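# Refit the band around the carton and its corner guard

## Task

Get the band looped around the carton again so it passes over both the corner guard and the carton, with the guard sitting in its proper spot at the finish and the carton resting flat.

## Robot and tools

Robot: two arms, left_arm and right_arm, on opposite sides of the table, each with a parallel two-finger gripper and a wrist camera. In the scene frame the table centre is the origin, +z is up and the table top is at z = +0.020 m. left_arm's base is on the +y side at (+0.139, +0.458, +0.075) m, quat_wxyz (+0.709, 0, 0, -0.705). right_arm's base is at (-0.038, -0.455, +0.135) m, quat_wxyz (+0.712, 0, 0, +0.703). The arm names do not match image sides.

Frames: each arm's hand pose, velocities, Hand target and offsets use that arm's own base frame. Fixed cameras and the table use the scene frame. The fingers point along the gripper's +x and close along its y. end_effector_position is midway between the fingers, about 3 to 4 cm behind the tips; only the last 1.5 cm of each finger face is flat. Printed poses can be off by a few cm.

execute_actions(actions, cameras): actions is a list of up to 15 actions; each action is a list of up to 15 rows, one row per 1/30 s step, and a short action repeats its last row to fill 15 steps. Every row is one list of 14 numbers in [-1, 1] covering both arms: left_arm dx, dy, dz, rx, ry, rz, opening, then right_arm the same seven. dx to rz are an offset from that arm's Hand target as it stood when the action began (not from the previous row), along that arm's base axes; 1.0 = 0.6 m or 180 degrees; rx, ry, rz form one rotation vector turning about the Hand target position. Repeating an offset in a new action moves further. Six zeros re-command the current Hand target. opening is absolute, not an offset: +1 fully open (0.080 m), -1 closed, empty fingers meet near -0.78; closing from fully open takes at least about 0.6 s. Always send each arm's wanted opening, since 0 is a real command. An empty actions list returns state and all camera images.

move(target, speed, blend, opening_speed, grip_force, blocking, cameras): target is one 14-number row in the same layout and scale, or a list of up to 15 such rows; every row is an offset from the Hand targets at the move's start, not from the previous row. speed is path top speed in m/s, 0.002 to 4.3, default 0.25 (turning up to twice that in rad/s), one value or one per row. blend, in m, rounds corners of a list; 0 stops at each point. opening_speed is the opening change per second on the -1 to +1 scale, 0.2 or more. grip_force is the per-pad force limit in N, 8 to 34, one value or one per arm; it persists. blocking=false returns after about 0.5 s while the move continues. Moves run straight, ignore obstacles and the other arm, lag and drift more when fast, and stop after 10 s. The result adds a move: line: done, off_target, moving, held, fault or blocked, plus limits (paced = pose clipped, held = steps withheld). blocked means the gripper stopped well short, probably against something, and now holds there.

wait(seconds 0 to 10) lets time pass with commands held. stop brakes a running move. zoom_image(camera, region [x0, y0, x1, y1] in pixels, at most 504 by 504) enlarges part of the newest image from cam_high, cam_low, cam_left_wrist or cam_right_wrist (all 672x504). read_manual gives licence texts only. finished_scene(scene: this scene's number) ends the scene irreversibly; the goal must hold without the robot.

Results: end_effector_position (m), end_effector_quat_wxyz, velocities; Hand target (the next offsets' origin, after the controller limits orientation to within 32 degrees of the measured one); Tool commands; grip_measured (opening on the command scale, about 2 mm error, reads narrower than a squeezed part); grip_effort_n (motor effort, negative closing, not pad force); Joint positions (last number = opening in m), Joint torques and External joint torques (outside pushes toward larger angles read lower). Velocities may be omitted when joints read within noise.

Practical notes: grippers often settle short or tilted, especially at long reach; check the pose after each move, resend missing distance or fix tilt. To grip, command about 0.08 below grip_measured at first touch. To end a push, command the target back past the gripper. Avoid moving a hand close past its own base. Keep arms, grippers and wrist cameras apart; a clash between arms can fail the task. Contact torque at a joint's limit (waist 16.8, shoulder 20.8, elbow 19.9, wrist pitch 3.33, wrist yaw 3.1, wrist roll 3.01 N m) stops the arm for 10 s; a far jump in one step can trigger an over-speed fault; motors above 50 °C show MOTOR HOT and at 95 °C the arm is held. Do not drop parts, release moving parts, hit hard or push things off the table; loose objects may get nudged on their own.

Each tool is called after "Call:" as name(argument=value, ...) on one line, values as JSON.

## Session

Call:
execute_actions(actions=[])

Scene clock: 0.00 s.
left_arm: end_effector_position=(+0.3987, +0.0828, +0.3121) grip_measured=+1.000 grip_effort_n=n/a end_effector_quat_wxyz=(+0.829, +0.327, +0.398, -0.217) | right_arm: end_effector_position=(+0.2485, +0.3069, +0.0255) grip_measured=+1.000 grip_effort_n=n/a end_effector_quat_wxyz=(+0.880, -0.238, +0.249, +0.327)
Joint positions: left_arm=[0.306 1.759 2.044 -1.271 0.276 1.057 0.08] | right_arm=[1.012 1.796 0.616 0.504 0.324 -0.073 0.08]
Joint velocities: within noise
Joint torques (N m): no reading
External joint torques (N m): no reading
Motor temperatures (°C): left_arm=[29 28 31 35 30 31] | right_arm=[27 34 33 31 34 30]
Heat: left arm: hottest wrist pitch 35 °C (+0.0 °C/min); right arm: hottest shoulder 34 °C (+0.0 °C/min).
Hand target: left_arm +0.3992, +0.0821, +0.3155; +0.833, +0.326, +0.392, -0.216 | right_arm +0.2497, +0.3075, +0.0276; +0.883, -0.233, +0.246, +0.325
Tool commands: left_gripper/opening=+1.0 right_gripper/opening=+1.0

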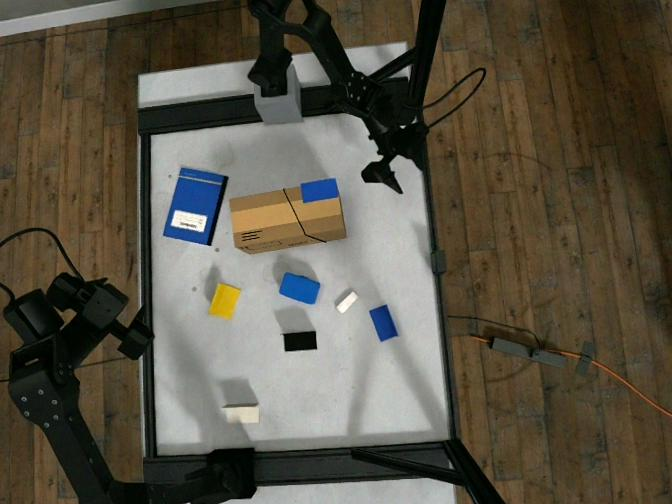

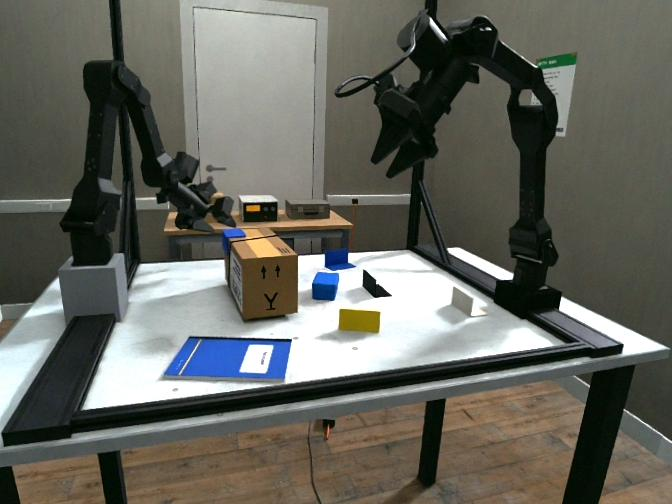

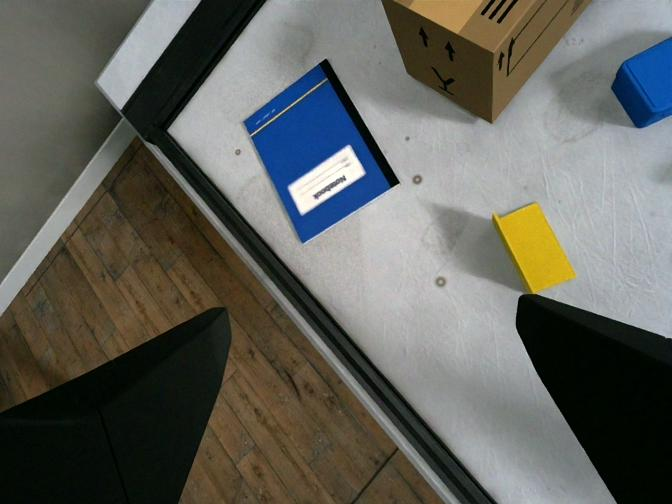

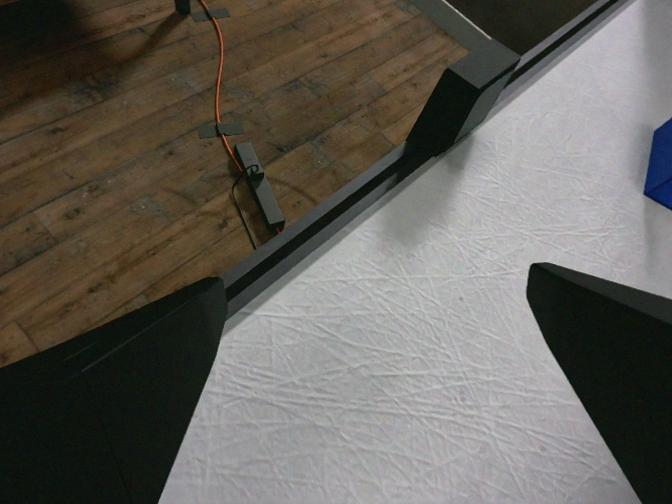

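Call:
move(target=[[0,0,0,0,0,0,1,0,0,0.25,-0.02,0.1,-0.08,0],[0,0,0,0,0,0,1,0.13,-0.512,0.304,-0.065,0.301,-0.229,0]], blend=0.04, cameras=["cam_right_wrist","cam_high"])

Call:
zoom_image(camera="cam_right_wrist", region=[0, 0, 500, 300])

Scene clock: 13.17 s.
left_arm: end_effector_position=(+0.3987, +0.0828, +0.3121) grip_measured=+1.000 grip_effort_n=-0.2 end_effector_quat_wxyz=(+0.829, +0.327, +0.398, -0.217) | right_arm: end_effector_position=(+0.3244, -0.0005, +0.2100) grip_measured=+0.003 grip_effort_n=-16.5 end_effector_quat_wxyz=(+0.717, -0.050, +0.694, +0.047)
Joint positions: left_arm=[0.306 1.759 2.044 -1.271 0.276 1.057 0.08] | right_arm=[0 1.776 1.801 -1.564 0.003 -0.137 0.035]
Joint torques (N m): left_arm=[0.02 -7.78 4.97 1.37 0.2 0] | right_arm=[0.04 -5.21 6.17 -0.1 0.09 -0.15]
External joint torques (N m): left_arm=[0.04 -0.94 -0.55 0.24 0.02 0.01] | right_arm=[0.05 1.95 0.61 -0.49 0.08 -0.15]
Heat: left arm: hottest wrist pitch 37 °C (+9.1 °C/min); right arm: hottest shoulder 35 °C (+4.6 °C/min).
Hand target: left_arm +0.3992, +0.0821, +0.3155; +0.833, +0.326, +0.392, -0.216 | right_arm +0.3277, +0.0003, +0.2101; +0.706, -0.049, +0.705, +0.049
Off the commanded pose: left_arm 0.003 m, 1 deg | right_arm 0.003 m, 2 deg.
joint sent to its limit (right arm) — joint 4 (wrist pitch), lower limit. The joint targets still meet the commanded pose.
move: done
Images, in order (width x height): cam_high 672x504, cam_right_wrist 672x504.

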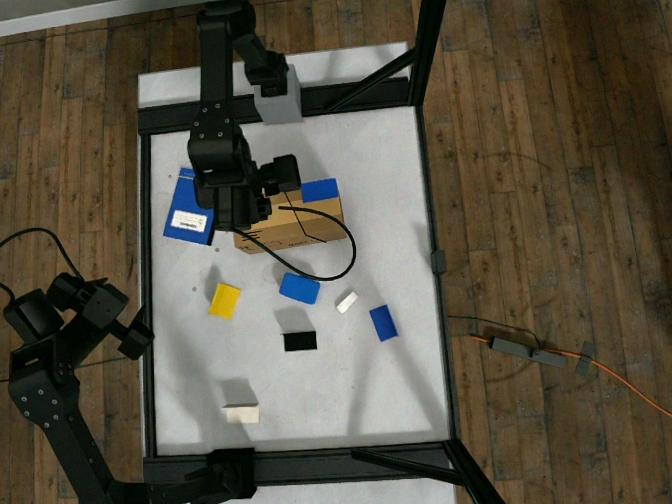

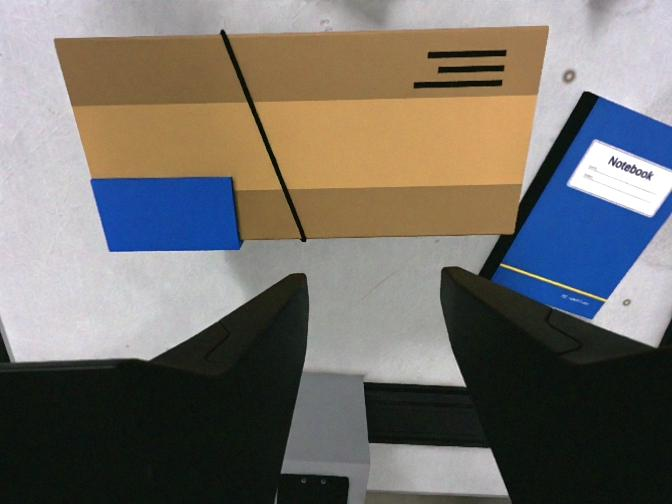

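Scaled by 1.008 from the camera's 672x504 image, which has a finer 960x720 frame.

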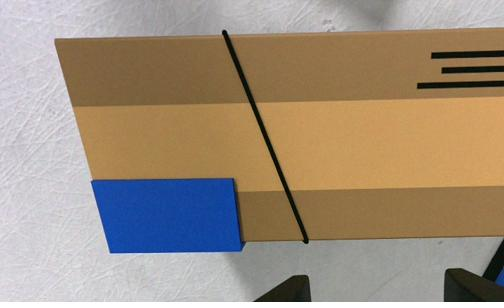

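Call:
move(target=[0,0,0,0,0,0,1,-0.043,0.046,-0.19,0,0,0,-0.2], cameras=["cam_right_wrist"])

Scene clock: 18.73 s.
left_arm: end_effector_position=(+0.3987, +0.0828, +0.3121) grip_measured=+1.000 grip_effort_n=0.2 end_effector_quat_wxyz=(+0.829, +0.327, +0.398, -0.217) | right_arm: end_effector_position=(+0.3033, +0.0271, +0.0952) grip_measured=-0.197 grip_effort_n=-17.0 end_effector_quat_wxyz=(+0.702, -0.054, +0.708, +0.051)
Joint positions: left_arm=[0.306 1.759 2.044 -1.271 0.276 1.057 0.08] | right_arm=[0.091 1.72 1.275 -1.134 0.003 -0.058 0.026]
Joint torques (N m): left_arm=[0.02 -7.78 4.97 1.37 0.2 0] | right_arm=[0.11 -7.32 3.34 0.35 0.08 0.26]
External joint torques (N m): left_arm=[0.01 -0.77 -0.65 0.23 0.03 0.01] | right_arm=[0.08 -0.57 -2.25 0.03 0.07 0.26]
Motor temperatures (°C): left_arm=[29 33 33 38 30 31] | right_arm=[27 36 35 33 34 30]
Heat: left arm: hottest wrist pitch 38 °C (+9.6 °C/min); right arm: hottest shoulder 36 °C (+6.4 °C/min).
Hand target: left_arm +0.3992, +0.0821, +0.3155; +0.833, +0.326, +0.392, -0.216 | right_arm +0.3018, +0.0279, +0.0959; +0.706, -0.049, +0.705, +0.049
Off the commanded pose: left_arm 0.003 m, 1 deg | right_arm 0.002 m, 1 deg.
move: done
Images, in order (width x height): cam_right_wrist 672x504.

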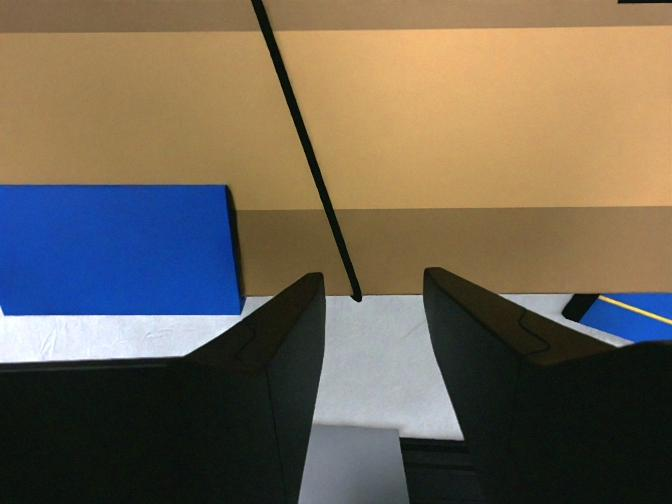

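Call:
move(target=[[0,0,0,0,0,0,1,-0.002,0.016,-0.039,0,0,0,-0.2],[0,0,0,0,0,0,1,-0.002,0.016,-0.039,0,0,0,-1],[0,0,0,0,0,0,1,-0.03,0.006,0.03,0,0,0,-1],[0,0,0,0,0,0,1,-0.12,-0.01,0.045,0,0,0,-1]], speed=0.09, blend=[0,0,0.01,0], grip_force=34, cameras=["cam_right_wrist","cam_low"])

Call:
zoom_image(camera="cam_low", region=[180, 170, 340, 345])

Scene clock: 26.87 s.
left_arm: end_effector_position=(+0.3987, +0.0828, +0.3121) grip_measured=+1.000 grip_effort_n=-0.2 end_effector_quat_wxyz=(+0.829, +0.327, +0.398, -0.217) | right_arm: end_effector_position=(+0.2324, +0.0225, +0.1237) grip_measured=-0.774 grip_effort_n=-17.0 end_effector_quat_wxyz=(+0.705, -0.051, +0.705, +0.049)
Joint positions: left_arm=[0.306 1.759 2.044 -1.271 0.276 1.057 0.08] | right_arm=[0.098 1.427 1.097 -1.24 0.003 -0.044 0]
Joint torques (N m): left_arm=[0.03 -7.78 4.98 1.37 0.2 0] | right_arm=[-0.3 -5.21 3.42 0 0.09 -0.16]
External joint torques (N m): left_arm=[0.02 -0.8 -0.61 0.24 0.03 0.01] | right_arm=[-0.32 -0.56 -2.35 -0.36 0.09 -0.16]
Heat: left arm: hottest wrist pitch 38 °C (+6.7 °C/min); right arm: hottest shoulder 38 °C (+8.9 °C/min).
Hand target: left_arm +0.3992, +0.0821, +0.3155; +0.833, +0.326, +0.392, -0.216 | right_arm +0.2299, +0.0219, +0.1230; +0.706, -0.049, +0.705, +0.049
Off the commanded pose: left_arm 0.003 m, 1 deg | right_arm 0.003 m, 0 deg.
move: done
Images, in order (width x height): cam_low 672x504, cam_right_wrist 672x504.

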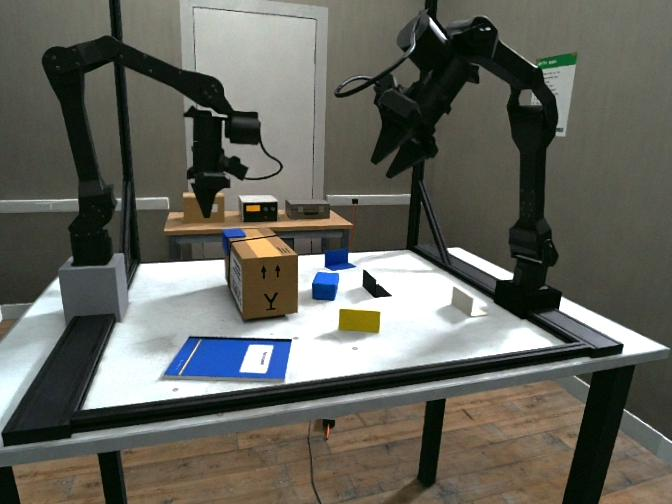

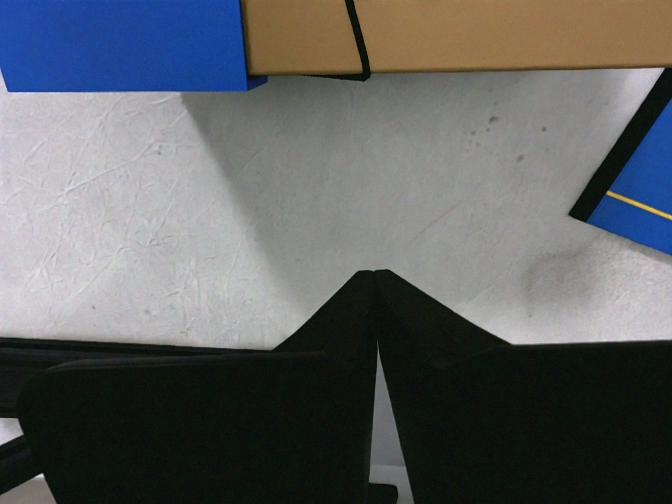

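Scaled by 2.880 from the camera's 672x504 image, which has a finer 960x720 frame.

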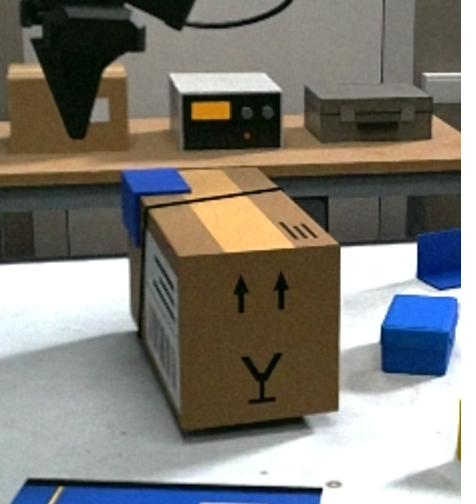

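Call:
move(target=[[0,0,0,0,0,0,1,0.118,0.024,-0.01,0,0,0,-0.2],[0,0,0,0,0,0,1,0.118,0.024,-0.095,0,0,0,-0.2]], speed=0.09, cameras=["cam_right_wrist","cam_low"])

Call:
zoom_image(camera="cam_low", region=[200, 190, 300, 265])

Scene clock: 32.40 s.
left_arm: end_effector_position=(+0.3987, +0.0828, +0.3121) grip_measured=+1.000 grip_effort_n=0.2 end_effector_quat_wxyz=(+0.829, +0.327, +0.398, -0.217) | right_arm: end_effector_position=(+0.3027, +0.0351, +0.0716) grip_measured=-0.203 grip_effort_n=16.0 end_effector_quat_wxyz=(+0.710, -0.053, +0.700, +0.051)
Joint positions: left_arm=[0.306 1.759 2.044 -1.271 0.276 1.057 0.08] | right_arm=[0.117 1.725 1.185 -1.016 0.003 -0.03 0.026]
Joint torques (N m): left_arm=[0.03 -7.77 4.97 1.37 0.2 -0.01] | right_arm=[0.26 -4.92 3.33 0.41 0.12 0.26]
External joint torques (N m): left_arm=[0.02 -0.72 -0.64 0.25 0.03 0.01] | right_arm=[0.23 1.77 -2.21 0.03 0.11 0.26]
Heat: left arm: hottest wrist pitch 39 °C (+7.4 °C/min); right arm: hottest shoulder 38 °C (+7.4 °C/min).
Hand target: left_arm +0.3992, +0.0821, +0.3155; +0.833, +0.326, +0.392, -0.216 | right_arm +0.3007, +0.0362, +0.0660; +0.706, -0.049, +0.705, +0.049
Off the commanded pose: left_arm 0.003 m, 1 deg | right_arm 0.006 m, 1 deg.
move: done
Images, in order (width x height): cam_low 672x504, cam_right_wrist 672x504.

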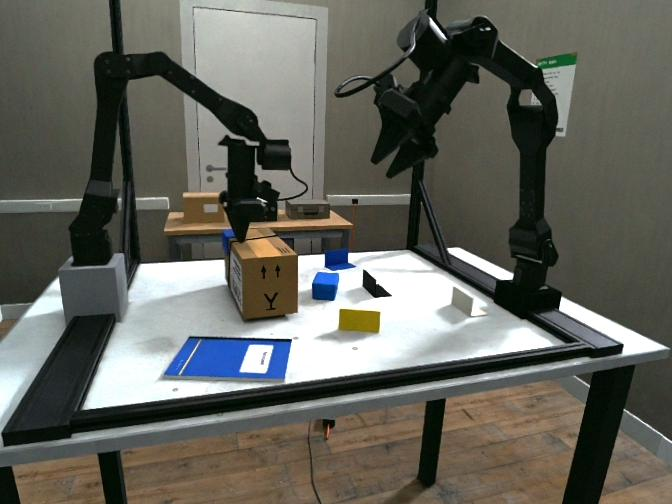

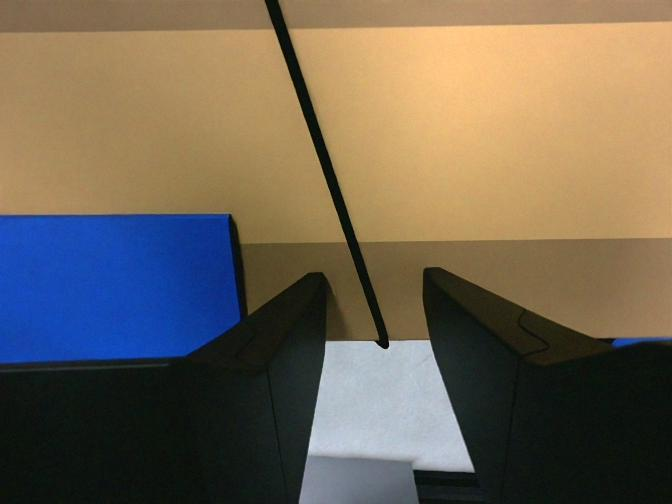

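Scaled by 5.040 from the camera's 672x504 image, which has a finer 960x720 frame.

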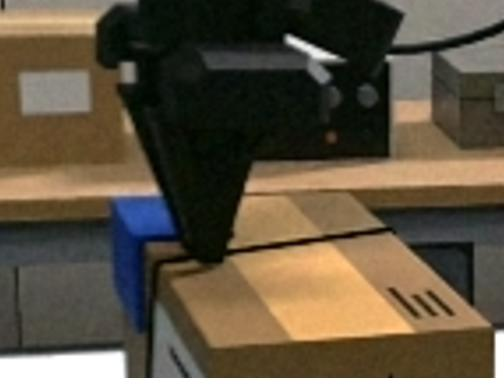

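Call:
move(target=[[0,0,0,0,0,0,1,0,-0.004,-0.008,0,0,0,-0.2],[0,0,0,0,0,0,1,0,-0.004,-0.008,0,0,0,-1],[0,0,0,0,0,0,1,-0.03,-0.016,0.06,0,0,0,-1]], speed=0.09, cameras=["cam_right_wrist"])

Scene clock: 38.20 s.
left_arm: end_effector_position=(+0.3987, +0.0828, +0.3121) grip_measured=+1.000 grip_effort_n=-0.7 end_effector_quat_wxyz=(+0.829, +0.327, +0.398, -0.217) | right_arm: end_effector_position=(+0.2846, +0.0310, +0.0953) grip_measured=-0.770 grip_effort_n=-37.4 end_effector_quat_wxyz=(+0.704, -0.048, +0.706, +0.056)
Joint positions: left_arm=[0.306 1.759 2.044 -1.271 0.276 1.057 0.08] | right_arm=[0.103 1.648 1.195 -1.12 -0.011 -0.044 0]
Joint torques (N m): left_arm=[0.03 -7.78 4.96 1.37 0.19 -0.01] | right_arm=[-0.82 -7.25 5.6 -0.98 0.19 -0.16]
External joint torques (N m): left_arm=[0.03 -0.76 -0.62 0.26 0.02 0.01] | right_arm=[-0.83 -1.01 -0.03 -1.32 0.19 -0.16]
Heat: left arm: hottest wrist pitch 39 °C (+6.3 °C/min); right arm: hottest shoulder 38 °C (+6.3 °C/min).
Hand target: left_arm +0.3992, +0.0821, +0.3155; +0.833, +0.326, +0.392, -0.216 | right_arm +0.2827, +0.0266, +0.1019; +0.706, -0.049, +0.705, +0.049
Off the commanded pose: left_arm 0.003 m, 1 deg | right_arm 0.008 m, 1 deg.
move: done
Images, in order (width x height): cam_right_wrist 672x504.

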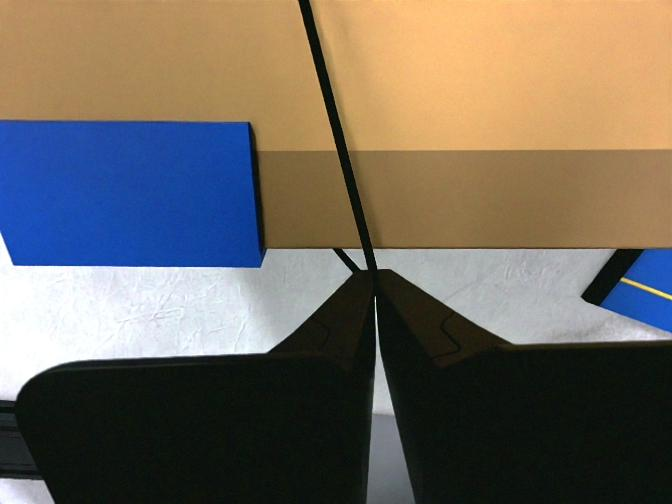

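Call:
move(target=[[0,0,0,0,0,0,1,-0.065,-0.056,0.032,0,0,0,-1],[0,0,0,0,0,0,1,-0.093,0.125,0.035,0,0,0,-1]], speed=0.08, cameras=["cam_right_wrist","cam_high"])

Scene clock: 45.47 s.
left_arm: end_effector_position=(+0.3987, +0.0828, +0.3121) grip_measured=+1.000 grip_effort_n=-0.2 end_effector_quat_wxyz=(+0.829, +0.327, +0.398, -0.217) | right_arm: end_effector_position=(+0.2232, +0.1004, +0.1216) grip_measured=-0.774 grip_effort_n=-17.0 end_effector_quat_wxyz=(+0.703, -0.051, +0.707, +0.053)
Joint positions: left_arm=[0.306 1.759 2.044 -1.271 0.276 1.057 0.08] | right_arm=[0.42 1.476 1.131 -1.231 -0.004 0.272 0]
Joint torques (N m): left_arm=[0.03 -7.78 4.97 1.37 0.2 0] | right_arm=[0.1 -3.54 6.23 0.01 0.18 0.28]
External joint torques (N m): left_arm=[0.12 -0.68 -0.69 0.23 0.01 0.01] | right_arm=[0.1 1.43 0.57 -0.3 0.16 0.28]
Heat: left arm: hottest wrist pitch 39 °C (+5.3 °C/min); right arm: hottest shoulder 39 °C (+6.6 °C/min).
Hand target: left_arm +0.3992, +0.0821, +0.3155; +0.833, +0.326, +0.392, -0.216 | right_arm +0.2269, +0.1017, +0.1230; +0.706, -0.049, +0.705, +0.049
Off the commanded pose: left_arm 0.003 m, 1 deg | right_arm 0.004 m, 1 deg.
move: done
Images, in order (width x height): cam_high 672x504, cam_right_wrist 672x504.

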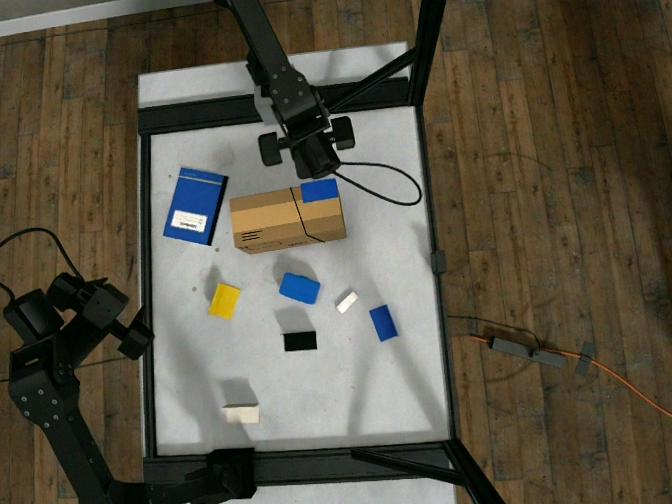

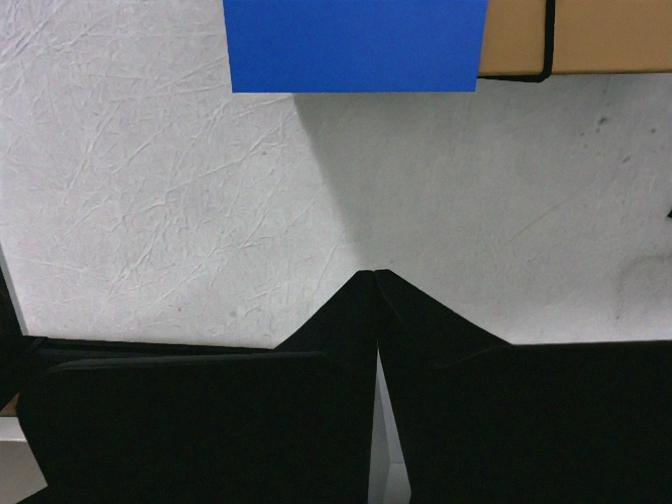

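Call:
move(target=[[0,0,0,0,0,0,1,0.06,-0.06,0.01,0,0,0,-0.2],[0,0,0,0,0,0,1,0.12,-0.077,-0.07,0,0,0,-0.2]], speed=0.12, blend=0.02, cameras=["cam_right_wrist"])

Scene clock: 54.60 s.
left_arm: end_effector_position=(+0.3987, +0.0828, +0.3121) grip_measured=+1.000 grip_effort_n=-0.2 end_effector_quat_wxyz=(+0.829, +0.327, +0.398, -0.217) | right_arm: end_effector_position=(+0.2966, +0.0554, +0.0834) grip_measured=-0.203 grip_effort_n=16.0 end_effector_quat_wxyz=(+0.706, -0.051, +0.705, +0.049)
Joint positions: left_arm=[0.306 1.759 2.044 -1.271 0.276 1.057 0.08] | right_arm=[0.186 1.712 1.219 -1.076 0.003 0.045 0.026]
Joint torques (N m): left_arm=[0.02 -7.77 4.96 1.37 0.2 0] | right_arm=[-0.22 -4.74 4.88 0.39 0.13 -0.15]
External joint torques (N m): left_arm=[0.02 -0.8 -0.61 0.25 0.03 0.01] | right_arm=[-0.22 1.89 -0.68 0.04 0.12 -0.15]
Motor temperatures (°C): left_arm=[29 38 36 39 30 31] | right_arm=[27 38 38 32 34 30]
Heat: left arm: hottest wrist pitch 39 °C (+4.4 °C/min); right arm: hottest shoulder 38 °C (+4.4 °C/min).
Hand target: left_arm +0.3992, +0.0821, +0.3155; +0.833, +0.326, +0.392, -0.216 | right_arm +0.2988, +0.0555, +0.0809; +0.706, -0.049, +0.705, +0.049
Off the commanded pose: left_arm 0.003 m, 1 deg | right_arm 0.003 m, 0 deg.
move: done
Images, in order (width x height): cam_right_wrist 672x504.

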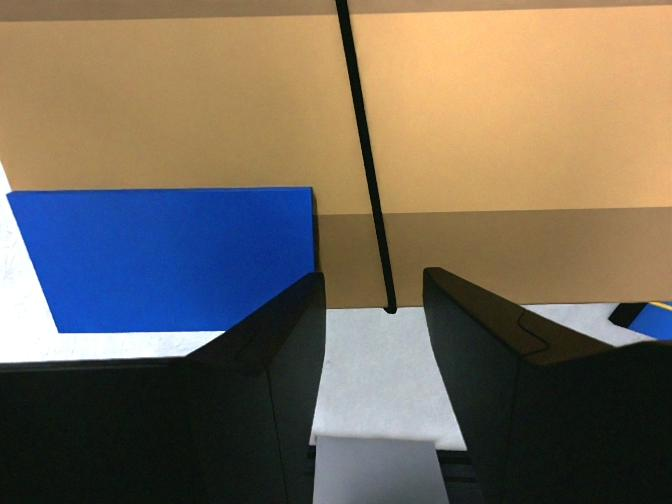

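Call:
move(target=[[0,0,0,0,0,0,1,0,-0.006,-0.038,0,0,0,-0.2],[0,0,0,0,0,0,1,0,-0.006,-0.038,0,0,0,-1],[0,0,0,0,0,0,1,-0.02,-0.045,0.03,0,0,0,-1],[0,0,0,0,0,0,1,-0.095,-0.065,0.055,0,0,0,-1]], speed=0.07, cameras=["cam_right_wrist","cam_low"])

Scene clock: 63.30 s.
left_arm: end_effector_position=(+0.3987, +0.0828, +0.3121) grip_measured=+1.000 grip_effort_n=-0.2 end_effector_quat_wxyz=(+0.829, +0.327, +0.398, -0.217) | right_arm: end_effector_position=(+0.2543, +0.0225, +0.1134) grip_measured=-0.771 grip_effort_n=-32.3 end_effector_quat_wxyz=(+0.717, -0.049, +0.693, +0.058)
Joint positions: left_arm=[0.306 1.759 2.044 -1.271 0.276 1.057 0.08] | right_arm=[0.081 1.488 1.108 -1.157 -0.012 -0.07 0]
Joint torques (N m): left_arm=[0.03 -7.78 4.97 1.37 0.2 0] | right_arm=[-1.07 -6.8 2.81 -1.95 0.27 -0.18]
External joint torques (N m): left_arm=[-0.01 -0.76 -0.66 0.22 0.03 0.01] | right_arm=[-1.05 -1.73 -2.87 -2.33 0.28 -0.18]
Heat: left arm: hottest wrist pitch 40 °C (+4.0 °C/min); right arm: hottest shoulder 38 °C (+4.0 °C/min).
Hand target: left_arm +0.3992, +0.0821, +0.3155; +0.833, +0.326, +0.392, -0.216 | right_arm +0.2418, +0.0165, +0.1140; +0.706, -0.049, +0.705, +0.049
Off the commanded pose: left_arm 0.003 m, 1 deg | right_arm 0.014 m, 2 deg.
move: off_target (right_arm); target 2's new opening was sent with right_arm's hand 0.012 m and 2 deg from that target
Images, in order (width x height): cam_low 672x504, cam_right_wrist 672x504.

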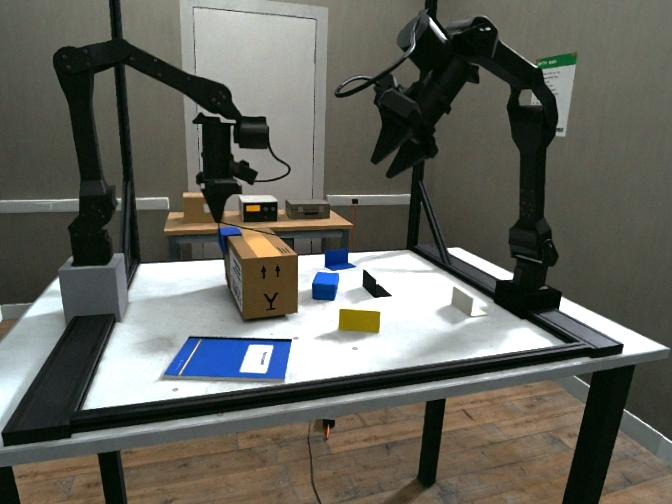

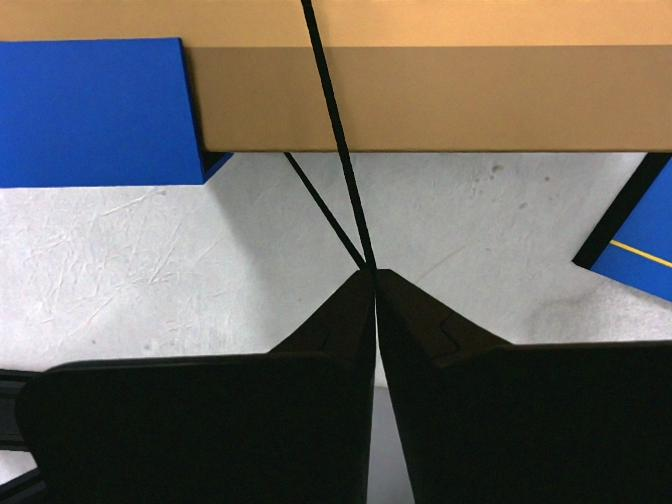

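Call:
move(target=[0,0,0,0,0,0,1,-0.032,0.15,0.008,0,0,0,-1], speed=0.08, cameras=["cam_right_wrist","cam_high"])

Scene clock: 68.27 s.
left_arm: end_effector_position=(+0.3987, +0.0828, +0.3121) grip_measured=+1.000 grip_effort_n=-0.2 end_effector_quat_wxyz=(+0.829, +0.327, +0.398, -0.217) | right_arm: end_effector_position=(+0.2302, +0.1039, +0.1174) grip_measured=-0.771 grip_effort_n=-31.9 end_effector_quat_wxyz=(+0.717, -0.050, +0.694, +0.047)
Joint positions: left_arm=[0.306 1.759 2.044 -1.271 0.276 1.057 0.08] | right_arm=[0.434 1.479 1.116 -1.179 0.017 0.297 0]
Joint torques (N m): left_arm=[0.02 -7.78 4.97 1.37 0.2 0] | right_arm=[1.03 -4.45 5.56 -1.82 -0.37 0.27]
External joint torques (N m): left_arm=[-0.01 -0.84 -0.6 0.24 0.03 0.01] | right_arm=[1.02 0.63 -0.26 -2.23 -0.41 0.27]
Heat: left arm: hottest wrist pitch 40 °C (+3.0 °C/min); right arm: hottest shoulder 38 °C (+3.0 °C/min).
Hand target: left_arm +0.3992, +0.0821, +0.3155; +0.833, +0.326, +0.392, -0.216 | right_arm +0.2226, +0.1065, +0.1187; +0.706, -0.049, +0.705, +0.049
Off the commanded pose: left_arm 0.003 m, 1 deg | right_arm 0.008 m, 2 deg.
move: done
Images, in order (width x height): cam_high 672x504, cam_right_wrist 672x504.

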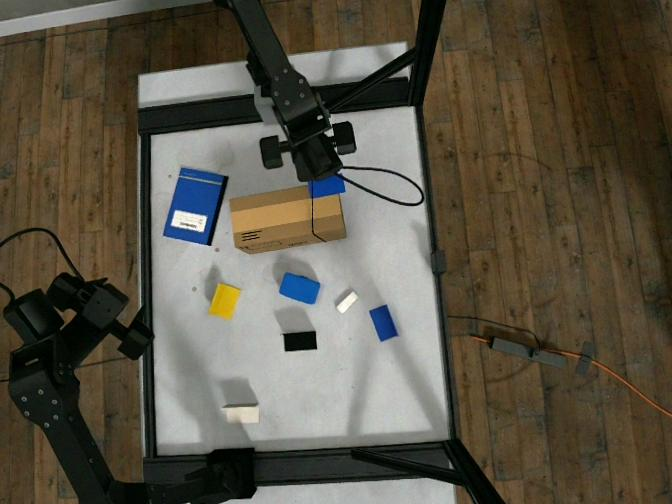

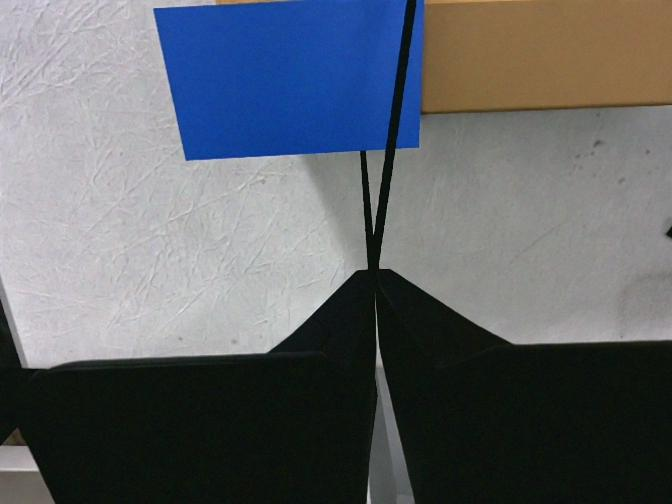

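Call:
move(target=[[0,0,0,0,0,0,1,0.105,0.01,0,0,0,0,-1],[0,0,0,0,0,0,1,0.113,0.01,-0.078,0,0,0,-1],[0,0,0,0,0,0,1,0.113,0.01,-0.078,0,0,0,-0.5],[0,0,0,0,0,0,1,0.1,0.01,0.05,0,0,0,-0.5]], speed=0.08, cameras=["cam_right_wrist","cam_high","cam_low"])

Call:
zoom_image(camera="cam_low", region=[180, 200, 340, 345])

Scene clock: 79.03 s.
left_arm: end_effector_position=(+0.3987, +0.0828, +0.3121) grip_measured=+1.000 grip_effort_n=0.2 end_effector_quat_wxyz=(+0.829, +0.327, +0.398, -0.217) | right_arm: end_effector_position=(+0.2803, +0.1103, +0.1427) grip_measured=-0.503 grip_effort_n=16.0 end_effector_quat_wxyz=(+0.697, -0.054, +0.713, +0.048)
Joint positions: left_arm=[0.306 1.759 2.044 -1.271 0.276 1.057 0.08] | right_arm=[0.376 1.701 1.443 -1.337 0.002 0.231 0.012]
Joint torques (N m): left_arm=[0.03 -7.78 4.97 1.37 0.2 0] | right_arm=[0.27 -7.01 6.29 -0.04 -0.21 0.18]
External joint torques (N m): left_arm=[0.02 -0.8 -0.64 0.23 0.03 0.01] | right_arm=[0.24 -0.36 0.62 -0.33 -0.23 0.18]
Heat: left arm: hottest wrist pitch 40 °C (+2.0 °C/min); right arm: hottest shoulder 39 °C (+2.0 °C/min).
Hand target: left_arm +0.3992, +0.0821, +0.3155; +0.833, +0.326, +0.392, -0.216 | right_arm +0.2826, +0.1124, +0.1487; +0.706, -0.049, +0.705, +0.049
Off the commanded pose: left_arm 0.003 m, 1 deg | right_arm 0.007 m, 1 deg.
move: done
Images, in order (width x height): cam_high 672x504, cam_low 672x504, cam_right_wrist 672x504.

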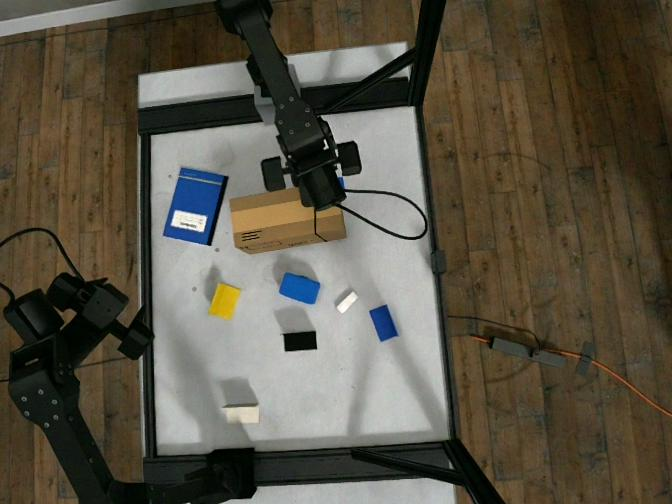

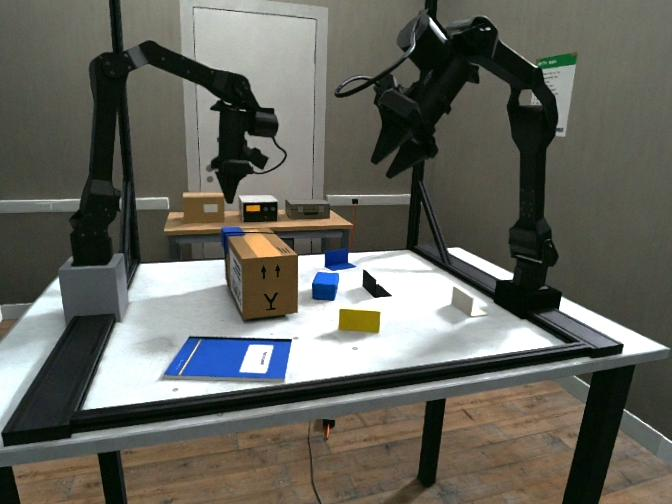

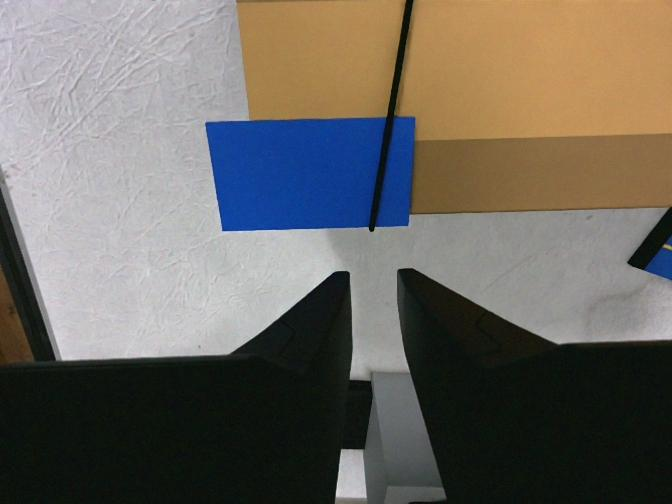

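Scaled by 3.150 from the camera's 672x504 image, which has a finer 960x720 frame.

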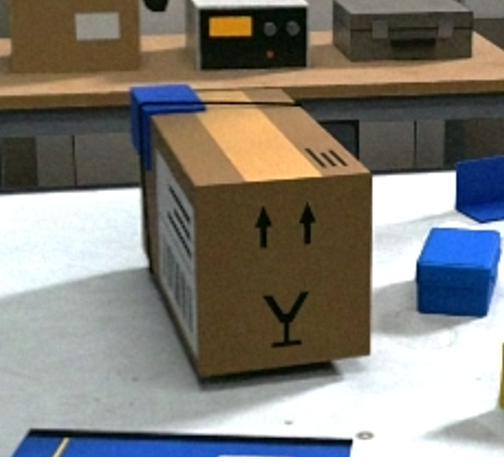

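Call:
move(target=[[0,0,0,0,0,0,1,-0.016,0.14,0,0,0,0,-1],[0,0,0,0,0,0,1,-0.016,0.14,-0.148,0,0,0,-1],[0,0,0,0,0,0,1,-0.009,0.085,-0.148,0,0,0,-1]], speed=[0.15,0.12,0.04], cameras=["cam_right_wrist"])

Scene clock: 91.90 s.
left_arm: end_effector_position=(+0.3987, +0.0828, +0.3121) grip_measured=+1.000 grip_effort_n=-0.2 end_effector_quat_wxyz=(+0.829, +0.327, +0.398, -0.217) | right_arm: end_effector_position=(+0.2777, +0.1668, +0.0589) grip_measured=-0.775 grip_effort_n=-15.6 end_effector_quat_wxyz=(+0.703, -0.051, +0.707, +0.051)
Joint positions: left_arm=[0.306 1.759 2.044 -1.271 0.276 1.057 0.08] | right_arm=[0.539 1.825 1.254 -1.005 -0.003 0.395 0]
Joint torques (N m): left_arm=[0.03 -7.78 4.97 1.37 0.2 -0.01] | right_arm=[-0.59 -7.86 3.13 0.23 -0.03 -0.16]
External joint torques (N m): left_arm=[0.07 -0.69 -0.65 0.25 0.02 0.01] | right_arm=[-0.63 -0.44 -2.31 -0.1 -0.06 -0.17]
Heat: left arm: hottest shoulder 40 °C (+5.0 °C/min); right arm: hottest shoulder 40 °C (+2.0 °C/min).
Hand target: left_arm +0.3992, +0.0821, +0.3155; +0.833, +0.326, +0.392, -0.216 | right_arm +0.2773, +0.1635, +0.0600; +0.706, -0.049, +0.705, +0.049
Off the commanded pose: left_arm 0.003 m, 1 deg | right_arm 0.003 m, 1 deg.
move: done
Images, in order (width x height): cam_right_wrist 672x504.

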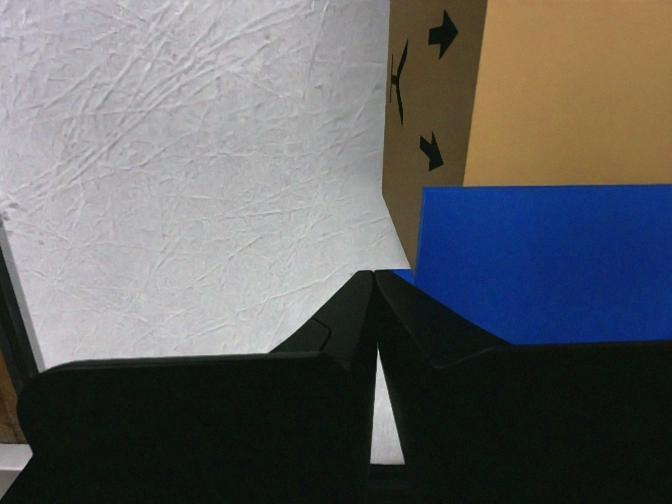

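Call:
move(target=[0,0,0,0,0,0,1,0.003,-0.0225,0,0,0,0,-1], speed=0.04, cameras=["cam_right_wrist"])

Scene clock: 95.57 s.
left_arm: end_effector_position=(+0.3987, +0.0828, +0.3121) grip_measured=+1.000 grip_effort_n=-0.2 end_effector_quat_wxyz=(+0.829, +0.327, +0.398, -0.217) | right_arm: end_effector_position=(+0.2793, +0.1563, +0.0589) grip_measured=-0.775 grip_effort_n=-13.3 end_effector_quat_wxyz=(+0.704, -0.047, +0.707, +0.052)
Joint positions: left_arm=[0.306 1.759 2.044 -1.271 0.276 1.057 0.08] | right_arm=[0.506 1.808 1.232 -0.996 -0.009 0.366 0]
Joint torques (N m): left_arm=[0.03 -7.77 4.96 1.37 0.2 -0.01] | right_arm=[-1.13 -7.92 3.01 0.08 0.2 -0.14]
External joint torques (N m): left_arm=[0.05 -0.83 -0.61 0.25 0.02 0.01] | right_arm=[-1.14 -0.68 -2.49 -0.29 0.18 -0.14]
Heat: left arm: hottest shoulder 40 °C (+4.0 °C/min); right arm: hottest shoulder 40 °C (+2.0 °C/min).
Hand target: left_arm +0.3992, +0.0821, +0.3155; +0.833, +0.326, +0.392, -0.216 | right_arm +0.2791, +0.1500, +0.0600; +0.706, -0.049, +0.705, +0.049
Off the commanded pose: left_arm 0.003 m, 1 deg | right_arm 0.006 m, 1 deg.
move: done
Images, in order (width x height): cam_right_wrist 672x504.

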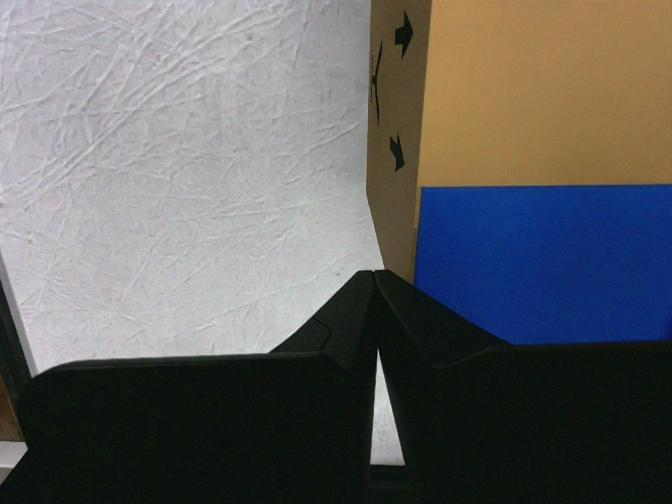

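Call:
move(target=[[0,0,0,0,0,0,1,-0.004,0.03,0,0,0,0,-1],[0,0,0,0,0,0,1,0.02,0.03,0.14,0,0,0,-0.5],[0,0,0,0,0,0,1,0.137,-0.05,0.11,0,0,0,-0.3]], speed=0.15, cameras=["cam_right_wrist","cam_high"])

Scene clock: 103.03 s.
left_arm: end_effector_position=(+0.3987, +0.0828, +0.3121) grip_measured=+1.000 grip_effort_n=-0.2 end_effector_quat_wxyz=(+0.829, +0.327, +0.398, -0.217) | right_arm: end_effector_position=(+0.3578, +0.1192, +0.1276) grip_measured=-0.303 grip_effort_n=16.0 end_effector_quat_wxyz=(+0.705, -0.048, +0.706, +0.050)
Joint positions: left_arm=[0.306 1.759 2.044 -1.271 0.276 1.057 0.08] | right_arm=[0.321 1.979 1.739 -1.33 -0.003 0.182 0.021]
Joint torques (N m): left_arm=[0.03 -7.77 4.97 1.37 0.2 -0.01] | right_arm=[0 -6.49 6.21 0 0.12 -0.14]
External joint torques (N m): left_arm=[0.01 -0.8 -0.62 0.24 0.03 0.01] | right_arm=[-0.04 2.27 0.51 -0.33 0.11 -0.14]
Heat: left arm: hottest shoulder 40 °C (+4.1 °C/min); right arm: hottest shoulder 40 °C (+1.0 °C/min).
Hand target: left_arm +0.3992, +0.0821, +0.3155; +0.833, +0.326, +0.392, -0.216 | right_arm +0.3613, +0.1200, +0.1261; +0.706, -0.049, +0.705, +0.049
Off the commanded pose: left_arm 0.003 m, 1 deg | right_arm 0.004 m, 0 deg.
move: done
Images, in order (width x height): cam_high 672x504, cam_right_wrist 672x504.

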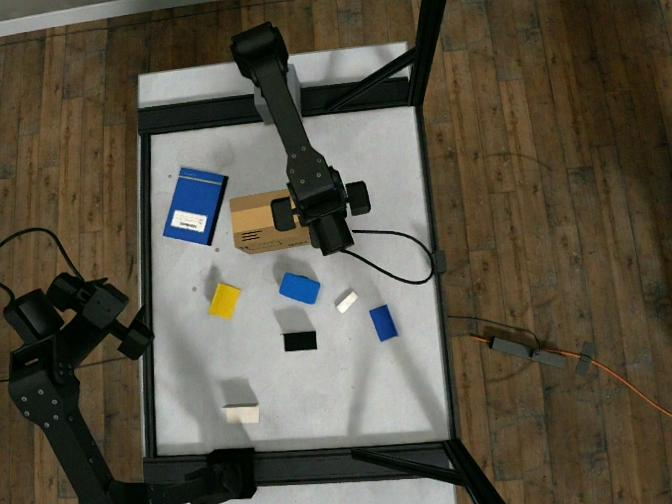

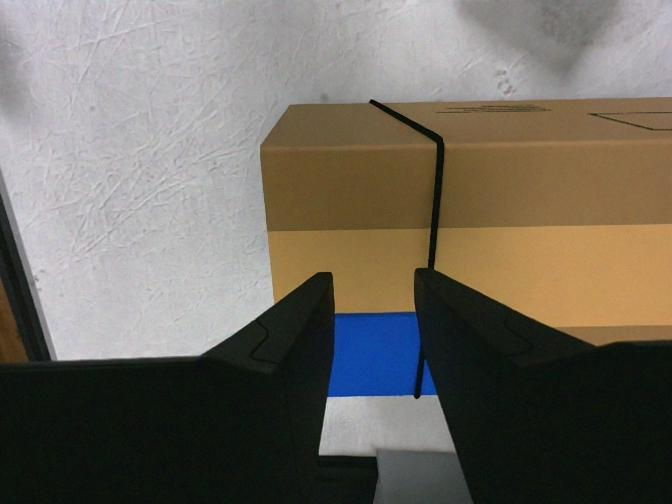

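Call:
move(target=[0,0,0,0,0,0,1,0.0145,-0.046,-0.072,0,0,0,-0.2], speed=0.12, cameras=["cam_right_wrist"])

Scene clock: 108.33 s.
left_arm: end_effector_position=(+0.3987, +0.0828, +0.3121) grip_measured=+1.000 grip_effort_n=-0.2 end_effector_quat_wxyz=(+0.829, +0.327, +0.398, -0.217) | right_arm: end_effector_position=(+0.3714, +0.0924, +0.0898) grip_measured=-0.203 grip_effort_n=16.0 end_effector_quat_wxyz=(+0.711, -0.048, +0.700, +0.049)
Joint positions: left_arm=[0.306 1.759 2.044 -1.271 0.276 1.057 0.08] | right_arm=[0.244 1.998 1.616 -1.172 0 0.107 0.026]
Joint torques (N m): left_arm=[0.03 -7.78 4.97 1.38 0.2 -0.01] | right_arm=[0.01 -6.74 3.43 0.38 0.13 -0.16]
External joint torques (N m): left_arm=[-0.01 -0.68 -0.69 0.23 0.03 0.01] | right_arm=[-0.04 2.3 -2.38 -0.01 0.11 -0.16]
Heat: left arm: hottest shoulder 40 °C (+3.0 °C/min); right arm: hottest shoulder 41 °C (+2.0 °C/min).
Hand target: left_arm +0.3992, +0.0821, +0.3155; +0.833, +0.326, +0.392, -0.216 | right_arm +0.3700, +0.0924, +0.0828; +0.706, -0.049, +0.705, +0.049
Off the commanded pose: left_arm 0.003 m, 1 deg | right_arm 0.007 m, 1 deg.
move: done
Images, in order (width x height): cam_right_wrist 672x504.

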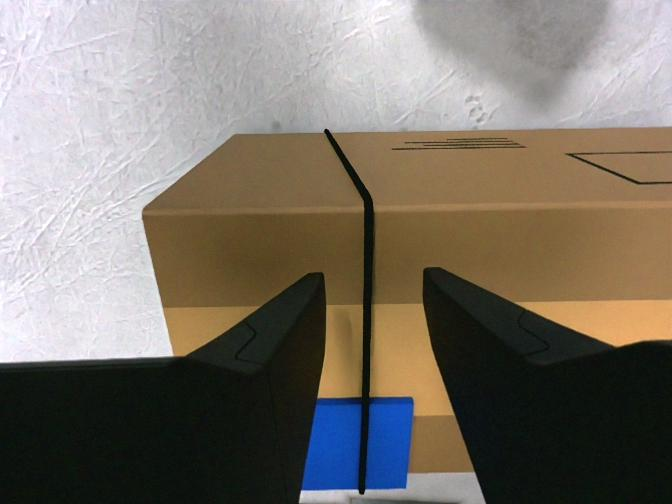

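Call:
move(target=[[0,0,0,0,0,0,1,0,0,-0.039,0,0,0,-0.2],[0,0,0,0,0,0,1,0,0,-0.039,0,0,0,-1],[0,0,0,0,0,0,1,0.05,0.007,0.02,0,0,0,-1],[0,0,0,0,0,0,1,0.044,0.049,0.02,0,0,0,-1],[0,0,0,0,0,0,1,-0.005,0.032,-0.026,0,0,0,-1],[0,0,0,0,0,0,1,-0.005,0.032,-0.026,0,0,0,-0.5],[0,0,0,0,0,0,1,-0.025,0.047,0.06,0,0,0,-0.5]], speed=0.09, cameras=["cam_right_wrist","cam_high"])

Scene clock: 118.33 s.
left_arm: end_effector_position=(+0.3987, +0.0828, +0.3121) grip_measured=+1.000 grip_effort_n=0.2 end_effector_quat_wxyz=(+0.829, +0.327, +0.398, -0.217) | right_arm: end_effector_position=(+0.3518, +0.1189, +0.1119) grip_measured=-0.503 grip_effort_n=16.0 end_effector_quat_wxyz=(+0.696, -0.054, +0.714, +0.050)
Joint positions: left_arm=[0.306 1.759 2.044 -1.271 0.276 1.057 0.08] | right_arm=[0.325 1.98 1.678 -1.294 -0.001 0.179 0.012]
Joint torques (N m): left_arm=[0.02 -7.78 4.96 1.38 0.2 -0.01] | right_arm=[0.2 -8.99 6.12 -0.05 -0.08 0.27]
External joint torques (N m): left_arm=[0.03 -0.8 -0.65 0.23 0.03 0.01] | right_arm=[0.24 -0.35 0.51 -0.35 -0.1 0.27]
Heat: left arm: hottest shoulder 41 °C (+3.0 °C/min); right arm: hottest shoulder 42 °C (+4.0 °C/min).
Hand target: left_arm +0.3992, +0.0821, +0.3155; +0.833, +0.326, +0.392, -0.216 | right_arm +0.3550, +0.1205, +0.1188; +0.706, -0.049, +0.705, +0.049
Off the commanded pose: left_arm 0.003 m, 1 deg | right_arm 0.008 m, 2 deg.
move: done; target 2's new opening was sent with right_arm's hand 0.013 m and 1 deg from that target; target 6's new opening was sent with right_arm's hand 0.012 m and 2 deg from that target
Images, in order (width x height): cam_high 672x504, cam_right_wrist 672x504.

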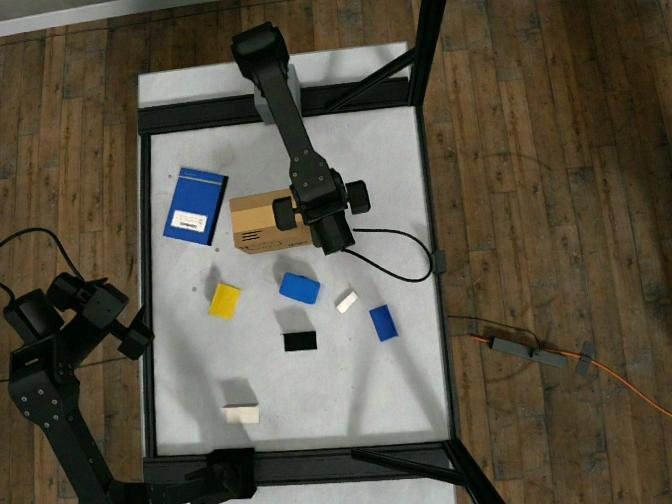

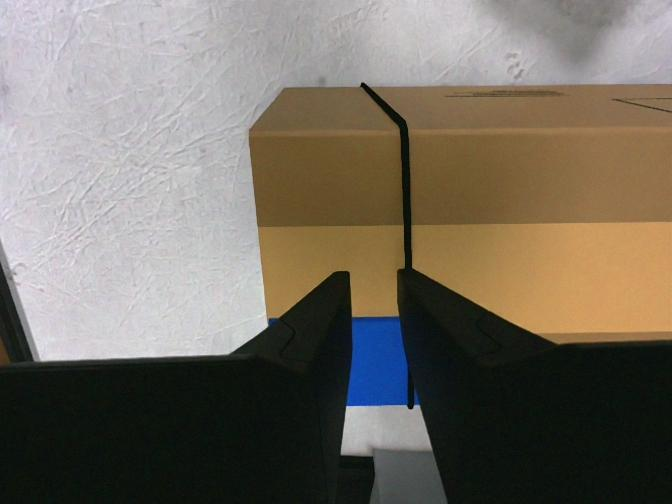

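Call:
move(target=[[0,0,0,0,0,0,1,-0.05,-0.018,0.0,0,0,0,-0.2],[0,0,0,0,0,0,1,-0.108,-0.037,-0.045,0,0,0,-0.2]], speed=0.12, blend=0.02, cameras=["cam_right_wrist"])

Scene clock: 123.87 s.
left_arm: end_effector_position=(+0.3987, +0.0828, +0.3121) grip_measured=+1.000 grip_effort_n=-0.2 end_effector_quat_wxyz=(+0.829, +0.327, +0.398, -0.217) | right_arm: end_effector_position=(+0.2914, +0.0985, +0.0909) grip_measured=-0.203 grip_effort_n=16.0 end_effector_quat_wxyz=(+0.702, -0.052, +0.708, +0.052)
Joint positions: left_arm=[0.306 1.759 2.044 -1.271 0.276 1.057 0.08] | right_arm=[0.325 1.736 1.276 -1.12 -0.001 0.179 0.026]
Joint torques (N m): left_arm=[0.03 -7.77 4.96 1.37 0.19 -0.01] | right_arm=[0.17 -7.44 3.27 0.37 -0.08 0.24]
External joint torques (N m): left_arm=[-0.02 -0.8 -0.63 0.24 0.03 0.01] | right_arm=[0.17 -0.63 -2.28 0.05 -0.1 0.24]
Motor temperatures (°C): left_arm=[29 41 37 40 30 31] | right_arm=[27 43 38 32 34 30]
Heat: left arm: hottest shoulder 41 °C (+3.0 °C/min); right arm: hottest shoulder 43 °C (+5.0 °C/min).
Hand target: left_arm +0.3992, +0.0821, +0.3155; +0.833, +0.326, +0.392, -0.216 | right_arm +0.2902, +0.0983, +0.0918; +0.706, -0.049, +0.705, +0.049
Off the commanded pose: left_arm 0.003 m, 1 deg | right_arm 0.002 m, 1 deg.
move: done; blend cut to 0.0159 m at target 1
Images, in order (width x height): cam_right_wrist 672x504.

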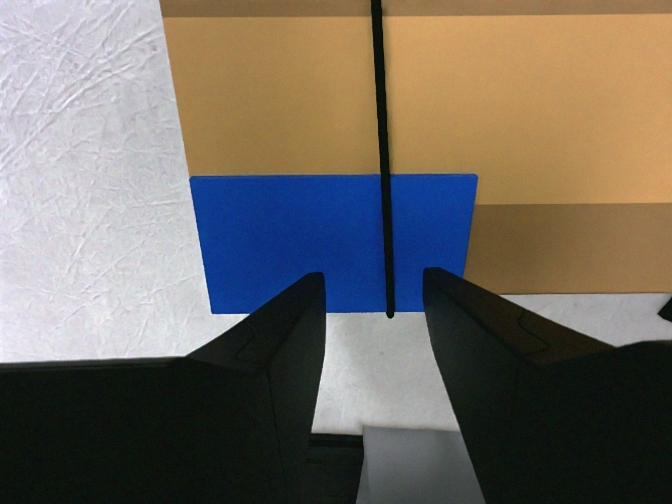

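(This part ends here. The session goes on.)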